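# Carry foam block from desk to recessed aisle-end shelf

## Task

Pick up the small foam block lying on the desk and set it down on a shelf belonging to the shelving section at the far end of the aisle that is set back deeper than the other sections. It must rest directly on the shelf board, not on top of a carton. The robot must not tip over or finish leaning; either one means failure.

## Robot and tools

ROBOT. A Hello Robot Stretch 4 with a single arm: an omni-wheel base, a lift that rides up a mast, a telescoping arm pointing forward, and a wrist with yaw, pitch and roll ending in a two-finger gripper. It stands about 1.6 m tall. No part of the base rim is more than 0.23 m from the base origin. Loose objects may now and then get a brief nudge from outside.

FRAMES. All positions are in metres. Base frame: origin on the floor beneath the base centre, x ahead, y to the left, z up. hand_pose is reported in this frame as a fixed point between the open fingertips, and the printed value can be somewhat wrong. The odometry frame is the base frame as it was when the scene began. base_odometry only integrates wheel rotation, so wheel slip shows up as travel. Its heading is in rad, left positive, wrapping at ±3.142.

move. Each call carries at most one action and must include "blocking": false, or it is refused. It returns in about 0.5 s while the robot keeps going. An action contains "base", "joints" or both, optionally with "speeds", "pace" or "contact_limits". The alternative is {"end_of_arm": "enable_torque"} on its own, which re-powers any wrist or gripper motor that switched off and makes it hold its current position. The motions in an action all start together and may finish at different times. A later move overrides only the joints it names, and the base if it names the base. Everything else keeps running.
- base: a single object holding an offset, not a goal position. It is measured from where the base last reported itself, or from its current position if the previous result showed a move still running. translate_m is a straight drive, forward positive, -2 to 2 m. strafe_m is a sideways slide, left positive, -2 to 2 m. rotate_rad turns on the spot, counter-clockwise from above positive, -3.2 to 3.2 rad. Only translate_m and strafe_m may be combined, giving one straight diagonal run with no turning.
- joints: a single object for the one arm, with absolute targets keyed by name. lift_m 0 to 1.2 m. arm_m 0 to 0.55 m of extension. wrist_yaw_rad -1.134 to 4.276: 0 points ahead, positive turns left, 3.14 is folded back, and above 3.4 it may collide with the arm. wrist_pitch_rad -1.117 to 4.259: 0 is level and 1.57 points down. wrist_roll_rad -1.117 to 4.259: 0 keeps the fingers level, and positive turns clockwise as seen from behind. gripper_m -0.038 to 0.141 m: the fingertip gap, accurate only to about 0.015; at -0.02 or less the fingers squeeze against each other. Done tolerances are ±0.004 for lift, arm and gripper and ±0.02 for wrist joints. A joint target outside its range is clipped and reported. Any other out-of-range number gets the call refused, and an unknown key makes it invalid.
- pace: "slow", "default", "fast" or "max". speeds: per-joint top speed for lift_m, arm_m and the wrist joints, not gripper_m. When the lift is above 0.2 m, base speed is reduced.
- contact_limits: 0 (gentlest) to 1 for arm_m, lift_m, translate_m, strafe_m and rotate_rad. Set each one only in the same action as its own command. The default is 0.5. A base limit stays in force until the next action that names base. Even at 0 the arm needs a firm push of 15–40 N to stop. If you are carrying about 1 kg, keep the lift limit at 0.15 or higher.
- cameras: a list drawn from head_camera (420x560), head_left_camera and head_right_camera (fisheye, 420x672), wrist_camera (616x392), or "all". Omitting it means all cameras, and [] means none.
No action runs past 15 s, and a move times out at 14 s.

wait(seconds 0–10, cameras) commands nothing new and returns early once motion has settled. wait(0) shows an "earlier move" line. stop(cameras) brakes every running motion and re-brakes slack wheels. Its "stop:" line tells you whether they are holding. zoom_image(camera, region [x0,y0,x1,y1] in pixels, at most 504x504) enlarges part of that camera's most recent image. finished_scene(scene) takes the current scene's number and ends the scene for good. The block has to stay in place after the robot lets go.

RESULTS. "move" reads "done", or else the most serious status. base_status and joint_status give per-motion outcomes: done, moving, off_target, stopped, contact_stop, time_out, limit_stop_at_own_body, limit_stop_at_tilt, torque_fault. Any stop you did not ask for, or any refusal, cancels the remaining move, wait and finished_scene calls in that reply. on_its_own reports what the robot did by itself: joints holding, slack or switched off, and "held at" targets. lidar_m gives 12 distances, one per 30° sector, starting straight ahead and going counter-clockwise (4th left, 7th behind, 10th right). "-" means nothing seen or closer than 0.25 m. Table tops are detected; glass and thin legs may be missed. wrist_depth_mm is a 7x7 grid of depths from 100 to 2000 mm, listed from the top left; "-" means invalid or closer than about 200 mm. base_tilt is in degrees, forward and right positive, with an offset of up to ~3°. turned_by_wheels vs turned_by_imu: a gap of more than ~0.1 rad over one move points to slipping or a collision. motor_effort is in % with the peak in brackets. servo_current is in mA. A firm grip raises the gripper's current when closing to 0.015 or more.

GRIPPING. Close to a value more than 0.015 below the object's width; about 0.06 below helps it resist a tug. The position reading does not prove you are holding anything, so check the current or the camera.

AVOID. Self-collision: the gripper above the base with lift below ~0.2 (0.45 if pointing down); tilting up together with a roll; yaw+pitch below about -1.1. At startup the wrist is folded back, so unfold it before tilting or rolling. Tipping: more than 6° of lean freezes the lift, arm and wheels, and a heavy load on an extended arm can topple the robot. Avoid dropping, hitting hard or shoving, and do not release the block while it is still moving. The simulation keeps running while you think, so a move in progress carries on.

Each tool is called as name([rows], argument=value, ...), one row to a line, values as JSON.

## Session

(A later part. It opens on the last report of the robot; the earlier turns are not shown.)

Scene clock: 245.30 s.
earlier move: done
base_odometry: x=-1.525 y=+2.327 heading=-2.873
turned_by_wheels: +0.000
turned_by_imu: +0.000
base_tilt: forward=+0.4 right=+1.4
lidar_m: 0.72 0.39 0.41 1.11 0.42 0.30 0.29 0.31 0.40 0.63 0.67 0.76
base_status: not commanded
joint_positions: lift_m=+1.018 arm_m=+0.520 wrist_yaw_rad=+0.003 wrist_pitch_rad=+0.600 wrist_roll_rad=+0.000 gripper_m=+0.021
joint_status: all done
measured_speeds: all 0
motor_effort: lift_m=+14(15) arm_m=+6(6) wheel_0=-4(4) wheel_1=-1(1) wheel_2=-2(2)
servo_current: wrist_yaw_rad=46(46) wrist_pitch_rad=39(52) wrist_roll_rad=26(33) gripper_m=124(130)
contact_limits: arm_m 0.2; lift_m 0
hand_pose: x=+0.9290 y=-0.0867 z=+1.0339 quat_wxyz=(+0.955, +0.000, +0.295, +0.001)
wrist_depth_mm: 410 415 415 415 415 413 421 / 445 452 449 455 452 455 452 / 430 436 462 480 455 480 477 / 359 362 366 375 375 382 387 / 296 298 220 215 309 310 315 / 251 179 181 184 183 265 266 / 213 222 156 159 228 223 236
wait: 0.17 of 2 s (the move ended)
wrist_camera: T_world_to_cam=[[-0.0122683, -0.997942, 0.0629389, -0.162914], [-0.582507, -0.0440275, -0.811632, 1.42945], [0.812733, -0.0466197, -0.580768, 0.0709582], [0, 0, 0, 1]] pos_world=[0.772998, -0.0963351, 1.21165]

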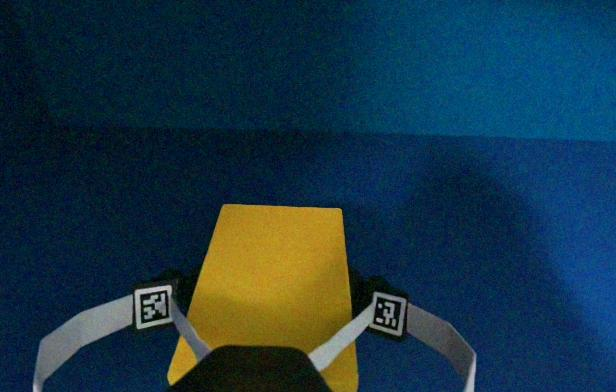

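move(joints={"lift_m": 1.010}, speeds={"lift_m": 0.02}, contact_limits={"lift_m": 0.0}, blocking=false, cameras=[])

wait(seconds=2, cameras=["wrist_camera", "head_camera"])

zoom_image(camera="head_camera", region=[200, 220, 280, 310])

Scene clock: 253.73 s.
move: moving
base_odometry: x=-1.525 y=+2.327 heading=-2.873
turned_by_wheels: +0.000
turned_by_imu: -0.001
base_tilt: forward=+0.5 right=+1.4
lidar_m: 0.72 0.39 0.39 1.10 0.43 0.31 0.28 0.32 0.40 0.62 0.67 0.76
base_status: not commanded
joint_positions: lift_m=+1.011 arm_m=+0.520 wrist_yaw_rad=+0.003 wrist_pitch_rad=+0.600 wrist_roll_rad=+0.000 gripper_m=+0.021
joint_status: lift_m moving
measured_speeds: all 0
motor_effort: lift_m=+12(15) arm_m=+6(6) wheel_0=-4(4) wheel_1=-1(1) wheel_2=-2(2)
servo_current: wrist_yaw_rad=39(52) wrist_pitch_rad=39(52) wrist_roll_rad=26(33) gripper_m=124(130)
contact_limits: arm_m 0.2; lift_m 0
hand_pose: x=+0.9290 y=-0.0867 z=+1.0260 quat_wxyz=(+0.955, +0.000, +0.295, +0.001)
wrist_depth_mm: 410 413 415 415 415 415 421 / 436 449 452 455 452 452 452 / 424 433 459 473 477 480 477 / 351 357 362 366 373 379 384 / 290 294 220 214 306 309 312 / 246 177 180 182 183 259 262 / 208 217 155 158 224 219 231

Scene clock: 254.00 s.
earlier move: done
base_odometry: x=-1.525 y=+2.327 heading=-2.873
turned_by_wheels: +0.000
turned_by_imu: +0.000
base_tilt: forward=+0.5 right=+1.3
lidar_m: 0.72 0.37 0.43 1.14 0.43 0.32 0.28 0.31 0.40 0.63 0.68 0.76
base_status: not commanded
joint_positions: lift_m=+1.011 arm_m=+0.520 wrist_yaw_rad=+0.003 wrist_pitch_rad=+0.600 wrist_roll_rad=+0.000 gripper_m=+0.021
joint_status: all done
measured_speeds: all 0
motor_effort: lift_m=+12(15) arm_m=+6(6) wheel_0=-4(4) wheel_1=-1(1) wheel_2=-2(2)
servo_current: wrist_yaw_rad=33(52) wrist_pitch_rad=52(52) wrist_roll_rad=26(33) gripper_m=124(130)
contact_limits: arm_m 0.2; lift_m 0
hand_pose: x=+0.9290 y=-0.0867 z=+1.0260 quat_wxyz=(+0.955, +0.000, +0.295, +0.001)
wrist_depth_mm: 410 410 413 415 415 413 421 / 439 449 452 449 452 452 455 / 430 430 462 477 473 477 477 / 353 355 362 368 373 377 384 / 290 294 220 214 307 309 310 / 246 177 180 182 183 260 260 / 209 217 155 158 224 220 231
wait: 0.27 of 2 s (the move ended)
pictures: head_camera, wrist_camera
wrist_camera: T_world_to_cam=[[-0.0122683, -0.997942, 0.0629389, -0.162423], [-0.582507, -0.0440275, -0.811632, 1.42312], [0.812733, -0.0466197, -0.580768, 0.0664282], [0, 0, 0, 1]] pos_world=[0.772998, -0.0963351, 1.20385]

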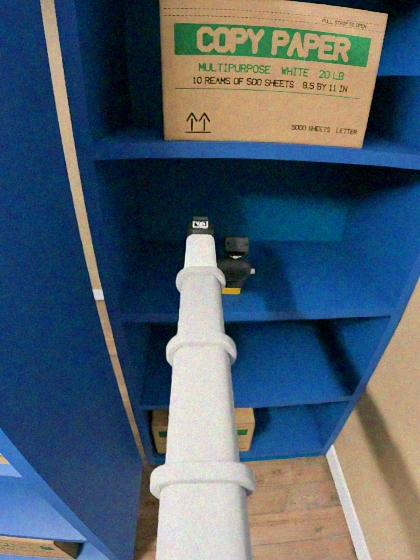

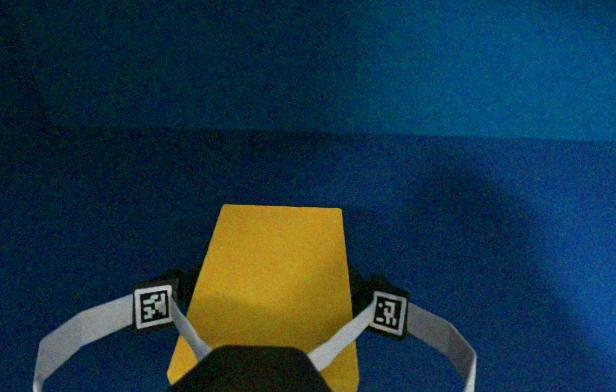

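Scaled by 5.600 (camera's finer frame: 1200x1600).

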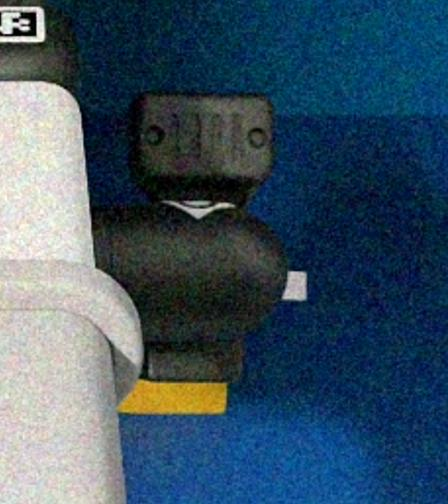

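move(joints={"gripper_m": 0.12}, blocking=false, cameras=[])

wait(seconds=3, cameras=["wrist_camera"])

move(joints={"lift_m": 1.08}, pace="slow", blocking=false, cameras=[])

wait(seconds=3, cameras=["wrist_camera"])

Scene clock: 260.47 s.
move: moving
base_odometry: x=-1.525 y=+2.327 heading=-2.873
turned_by_wheels: +0.000
turned_by_imu: -0.001
base_tilt: forward=+0.4 right=+1.3
lidar_m: 0.71 0.38 0.41 1.11 0.44 0.32 0.28 0.32 0.41 0.62 0.67 0.77
base_status: not commanded
joint_positions: lift_m=+1.011 arm_m=+0.520 wrist_yaw_rad=+0.003 wrist_pitch_rad=+0.600 wrist_roll_rad=+0.000 gripper_m=+0.041
joint_status: gripper_m moving
measured_speeds: all 0
motor_effort: lift_m=+12(12) arm_m=+6(6) wheel_0=-4(4) wheel_1=-1(1) wheel_2=-2(2)
servo_current: wrist_yaw_rad=33(46) wrist_pitch_rad=46(52) wrist_roll_rad=26(26) gripper_m=52(124)
contact_limits: arm_m 0.2; lift_m 0
hand_pose: x=+0.9290 y=-0.0867 z=+1.0260 quat_wxyz=(+0.955, +0.000, +0.295, +0.001)
wrist_depth_mm: 407 410 413 415 415 418 424 / 439 445 452 452 459 455 455 / 449 462 469 477 477 484 488 / 359 362 366 373 379 384 389 / 293 298 224 216 307 312 315 / 249 187 183 185 188 264 264 / 215 220 161 164 225 221 234

Scene clock: 261.80 s.
earlier move: done
base_odometry: x=-1.525 y=+2.327 heading=-2.873
turned_by_wheels: +0.000
turned_by_imu: +0.000
base_tilt: forward=+0.3 right=+1.3
lidar_m: 0.73 0.40 0.39 1.14 0.40 0.31 0.25 0.32 0.40 0.63 0.68 0.76
base_status: not commanded
joint_positions: lift_m=+1.011 arm_m=+0.520 wrist_yaw_rad=+0.003 wrist_pitch_rad=+0.599 wrist_roll_rad=+0.000 gripper_m=+0.120
joint_status: all done
measured_speeds: all 0
motor_effort: lift_m=+12(13) arm_m=+6(6) wheel_0=-4(4) wheel_1=-1(1) wheel_2=-2(2)
servo_current: wrist_yaw_rad=39(46) wrist_pitch_rad=52(52) wrist_roll_rad=26(33) gripper_m=46(124)
contact_limits: arm_m 0.2; lift_m 0
hand_pose: x=+0.9291 y=-0.0868 z=+1.0261 quat_wxyz=(+0.955, +0.000, +0.295, +0.001)
wrist_depth_mm: 407 410 413 415 418 418 427 / 442 445 449 452 455 459 459 / 445 462 473 477 462 484 484 / 357 362 366 373 377 382 392 / 294 298 224 216 309 310 315 / 248 236 182 185 198 263 264 / 217 214 166 164 225 227 234
wait: 1.33 of 3 s (the move ended)
wrist_camera: T_world_to_cam=[[-0.0123899, -0.997937, 0.0629869, -0.162487], [-0.581992, -0.0440255, -0.812002, 1.42311], [0.8131, -0.0467185, -0.580246, 0.0655815], [0, 0, 0, 1]] pos_world=[0.772898, -0.0964349, 1.20385]

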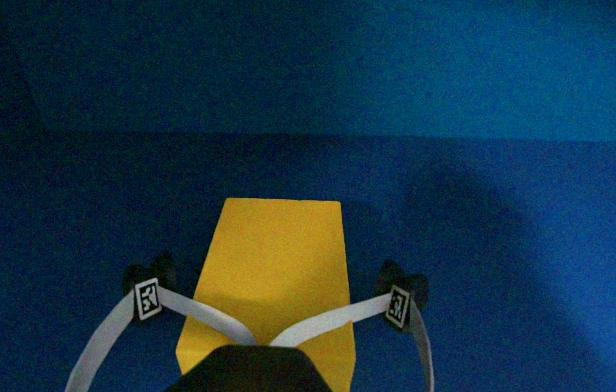

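Scene clock: 262.30 s.
move: moving
base_odometry: x=-1.525 y=+2.327 heading=-2.873
turned_by_wheels: +0.000
turned_by_imu: +0.000
base_tilt: forward=+0.4 right=+1.5
lidar_m: 0.72 0.36 0.40 1.14 0.43 0.29 0.27 0.33 0.39 0.64 0.64 0.76
base_status: not commanded
joint_positions: lift_m=+1.036 arm_m=+0.520 wrist_yaw_rad=+0.003 wrist_pitch_rad=+0.599 wrist_roll_rad=+0.000 gripper_m=+0.120
joint_status: lift_m moving
measured_speeds: translate_m=+0.000 strafe_m=+0.000 rotate_rad=+0.000 lift_m=+0.099 arm_m=+0.000 wrist_yaw_rad=+0.000 wrist_pitch_rad=+0.000 wrist_roll_rad=+0.000
motor_effort: lift_m=+26(26) arm_m=+6(6) wheel_0=-4(4) wheel_1=-1(1) wheel_2=-2(2)
servo_current: wrist_yaw_rad=39(46) wrist_pitch_rad=33(59) wrist_roll_rad=26(33) gripper_m=39(59)
contact_limits: arm_m 0.2
hand_pose: x=+0.9291 y=-0.0868 z=+1.0513 quat_wxyz=(+0.955, +0.000, +0.295, +0.001)
wrist_depth_mm: 410 413 413 415 418 418 427 / 442 449 452 455 459 459 462 / 449 462 473 480 484 492 500 / 377 382 387 394 399 404 410 / 314 317 254 238 329 330 334 / 266 220 201 202 198 279 282 / 236 229 184 181 241 242 249

Scene clock: 263.27 s.
earlier move: done
base_odometry: x=-1.525 y=+2.327 heading=-2.873
turned_by_wheels: +0.000
turned_by_imu: +0.000
base_tilt: forward=+0.5 right=+1.3
lidar_m: 0.73 0.38 0.38 1.13 0.45 0.29 0.28 0.31 0.38 0.63 0.65 0.78
base_status: not commanded
joint_positions: lift_m=+1.080 arm_m=+0.520 wrist_yaw_rad=+0.003 wrist_pitch_rad=+0.599 wrist_roll_rad=+0.000 gripper_m=+0.120
joint_status: all done
measured_speeds: all 0
motor_effort: lift_m=+24(26) arm_m=+6(6) wheel_0=-4(4) wheel_1=-1(1) wheel_2=-2(2)
servo_current: wrist_yaw_rad=26(46) wrist_pitch_rad=33(59) wrist_roll_rad=26(33) gripper_m=39(59)
contact_limits: arm_m 0.2
hand_pose: x=+0.9291 y=-0.0868 z=+1.0951 quat_wxyz=(+0.955, +0.000, +0.295, +0.001)
wrist_depth_mm: 410 413 413 418 415 421 427 / 445 452 452 455 455 455 459 / 473 496 500 500 504 504 512 / 442 442 449 455 449 452 539 / 382 387 389 394 399 402 404 / 325 220 268 268 200 340 342 / 282 285 287 - 293 294 304
wait: 0.97 of 3 s (the move ended)
wrist_camera: T_world_to_cam=[[-0.0123724, -0.997937, 0.0629927, -0.166854], [-0.582218, -0.0440273, -0.81184, 1.4791], [0.812939, -0.0467199, -0.580472, 0.106032], [0, 0, 0, 1]] pos_world=[0.772898, -0.0964349, 1.27285]

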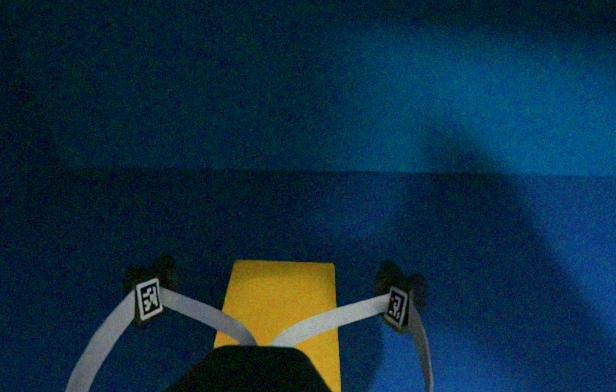

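move(joints={"arm_m": 0.05}, blocking=false, cameras=[])

wait(seconds=4, cameras=["head_camera"])

Scene clock: 268.30 s.
move: moving
base_odometry: x=-1.525 y=+2.327 heading=-2.873
turned_by_wheels: +0.000
turned_by_imu: -0.001
base_tilt: forward=+0.4 right=+1.3
lidar_m: 0.72 0.38 0.42 1.11 0.41 0.30 0.28 0.31 0.39 0.63 0.67 0.76
base_status: not commanded
joint_positions: lift_m=+1.080 arm_m=+0.468 wrist_yaw_rad=+0.003 wrist_pitch_rad=+0.599 wrist_roll_rad=+0.000 gripper_m=+0.120
joint_status: arm_m moving
measured_speeds: translate_m=+0.000 strafe_m=+0.000 rotate_rad=+0.000 lift_m=+0.000 arm_m=-0.198 wrist_yaw_rad=+0.000 wrist_pitch_rad=+0.000 wrist_roll_rad=+0.000
motor_effort: lift_m=+24(24) arm_m=-7(9) wheel_0=-4(4) wheel_1=-1(1) wheel_2=-2(2)
servo_current: wrist_yaw_rad=46(46) wrist_pitch_rad=52(52) wrist_roll_rad=33(33) gripper_m=39(52)
hand_pose: x=+0.8770 y=-0.0868 z=+1.0951 quat_wxyz=(+0.955, +0.000, +0.295, +0.001)
wrist_depth_mm: 452 459 455 459 459 459 466 / 459 500 500 500 504 504 500 / 462 535 549 549 554 554 549 / 439 445 452 455 449 - - / 379 384 377 315 399 402 404 / 324 220 268 262 199 340 342 / 282 285 289 - 294 296 303

Scene clock: 270.27 s.
earlier move: done
base_odometry: x=-1.525 y=+2.327 heading=-2.873
turned_by_wheels: +0.000
turned_by_imu: +0.000
base_tilt: forward=+0.4 right=+1.5
lidar_m: 0.72 0.41 0.40 1.13 0.43 0.30 0.28 0.31 0.39 0.62 0.67 0.77
base_status: not commanded
joint_positions: lift_m=+1.080 arm_m=+0.050 wrist_yaw_rad=+0.003 wrist_pitch_rad=+0.599 wrist_roll_rad=+0.000 gripper_m=+0.120
joint_status: all done
measured_speeds: all 0
motor_effort: lift_m=+24(24) arm_m=-6(10) wheel_0=-4(4) wheel_1=+0(1) wheel_2=-2(2)
servo_current: wrist_yaw_rad=39(46) wrist_pitch_rad=59(59) wrist_roll_rad=26(33) gripper_m=46(52)
hand_pose: x=+0.4595 y=-0.0868 z=+1.0951 quat_wxyz=(+0.955, +0.000, +0.295, +0.001)
wrist_depth_mm: 459 - - - - - - / 477 - - 603 - - - / 512 - - - - - - / 525 - - - - - - / - - - - - - - / - 187 171 - 191 904 778 / - 139 - - - - -
wait: 1.97 of 4 s (the move ended)

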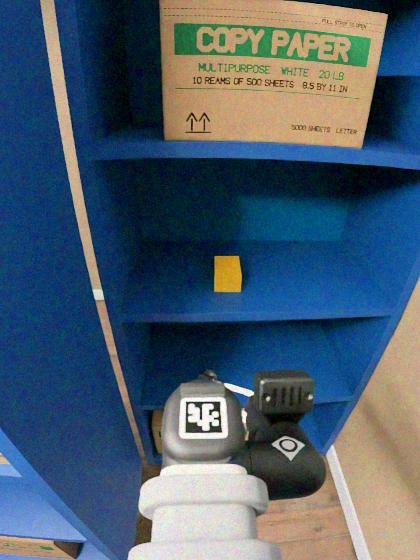

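finished_scene(scene=1)

The scene is finished: the task was done.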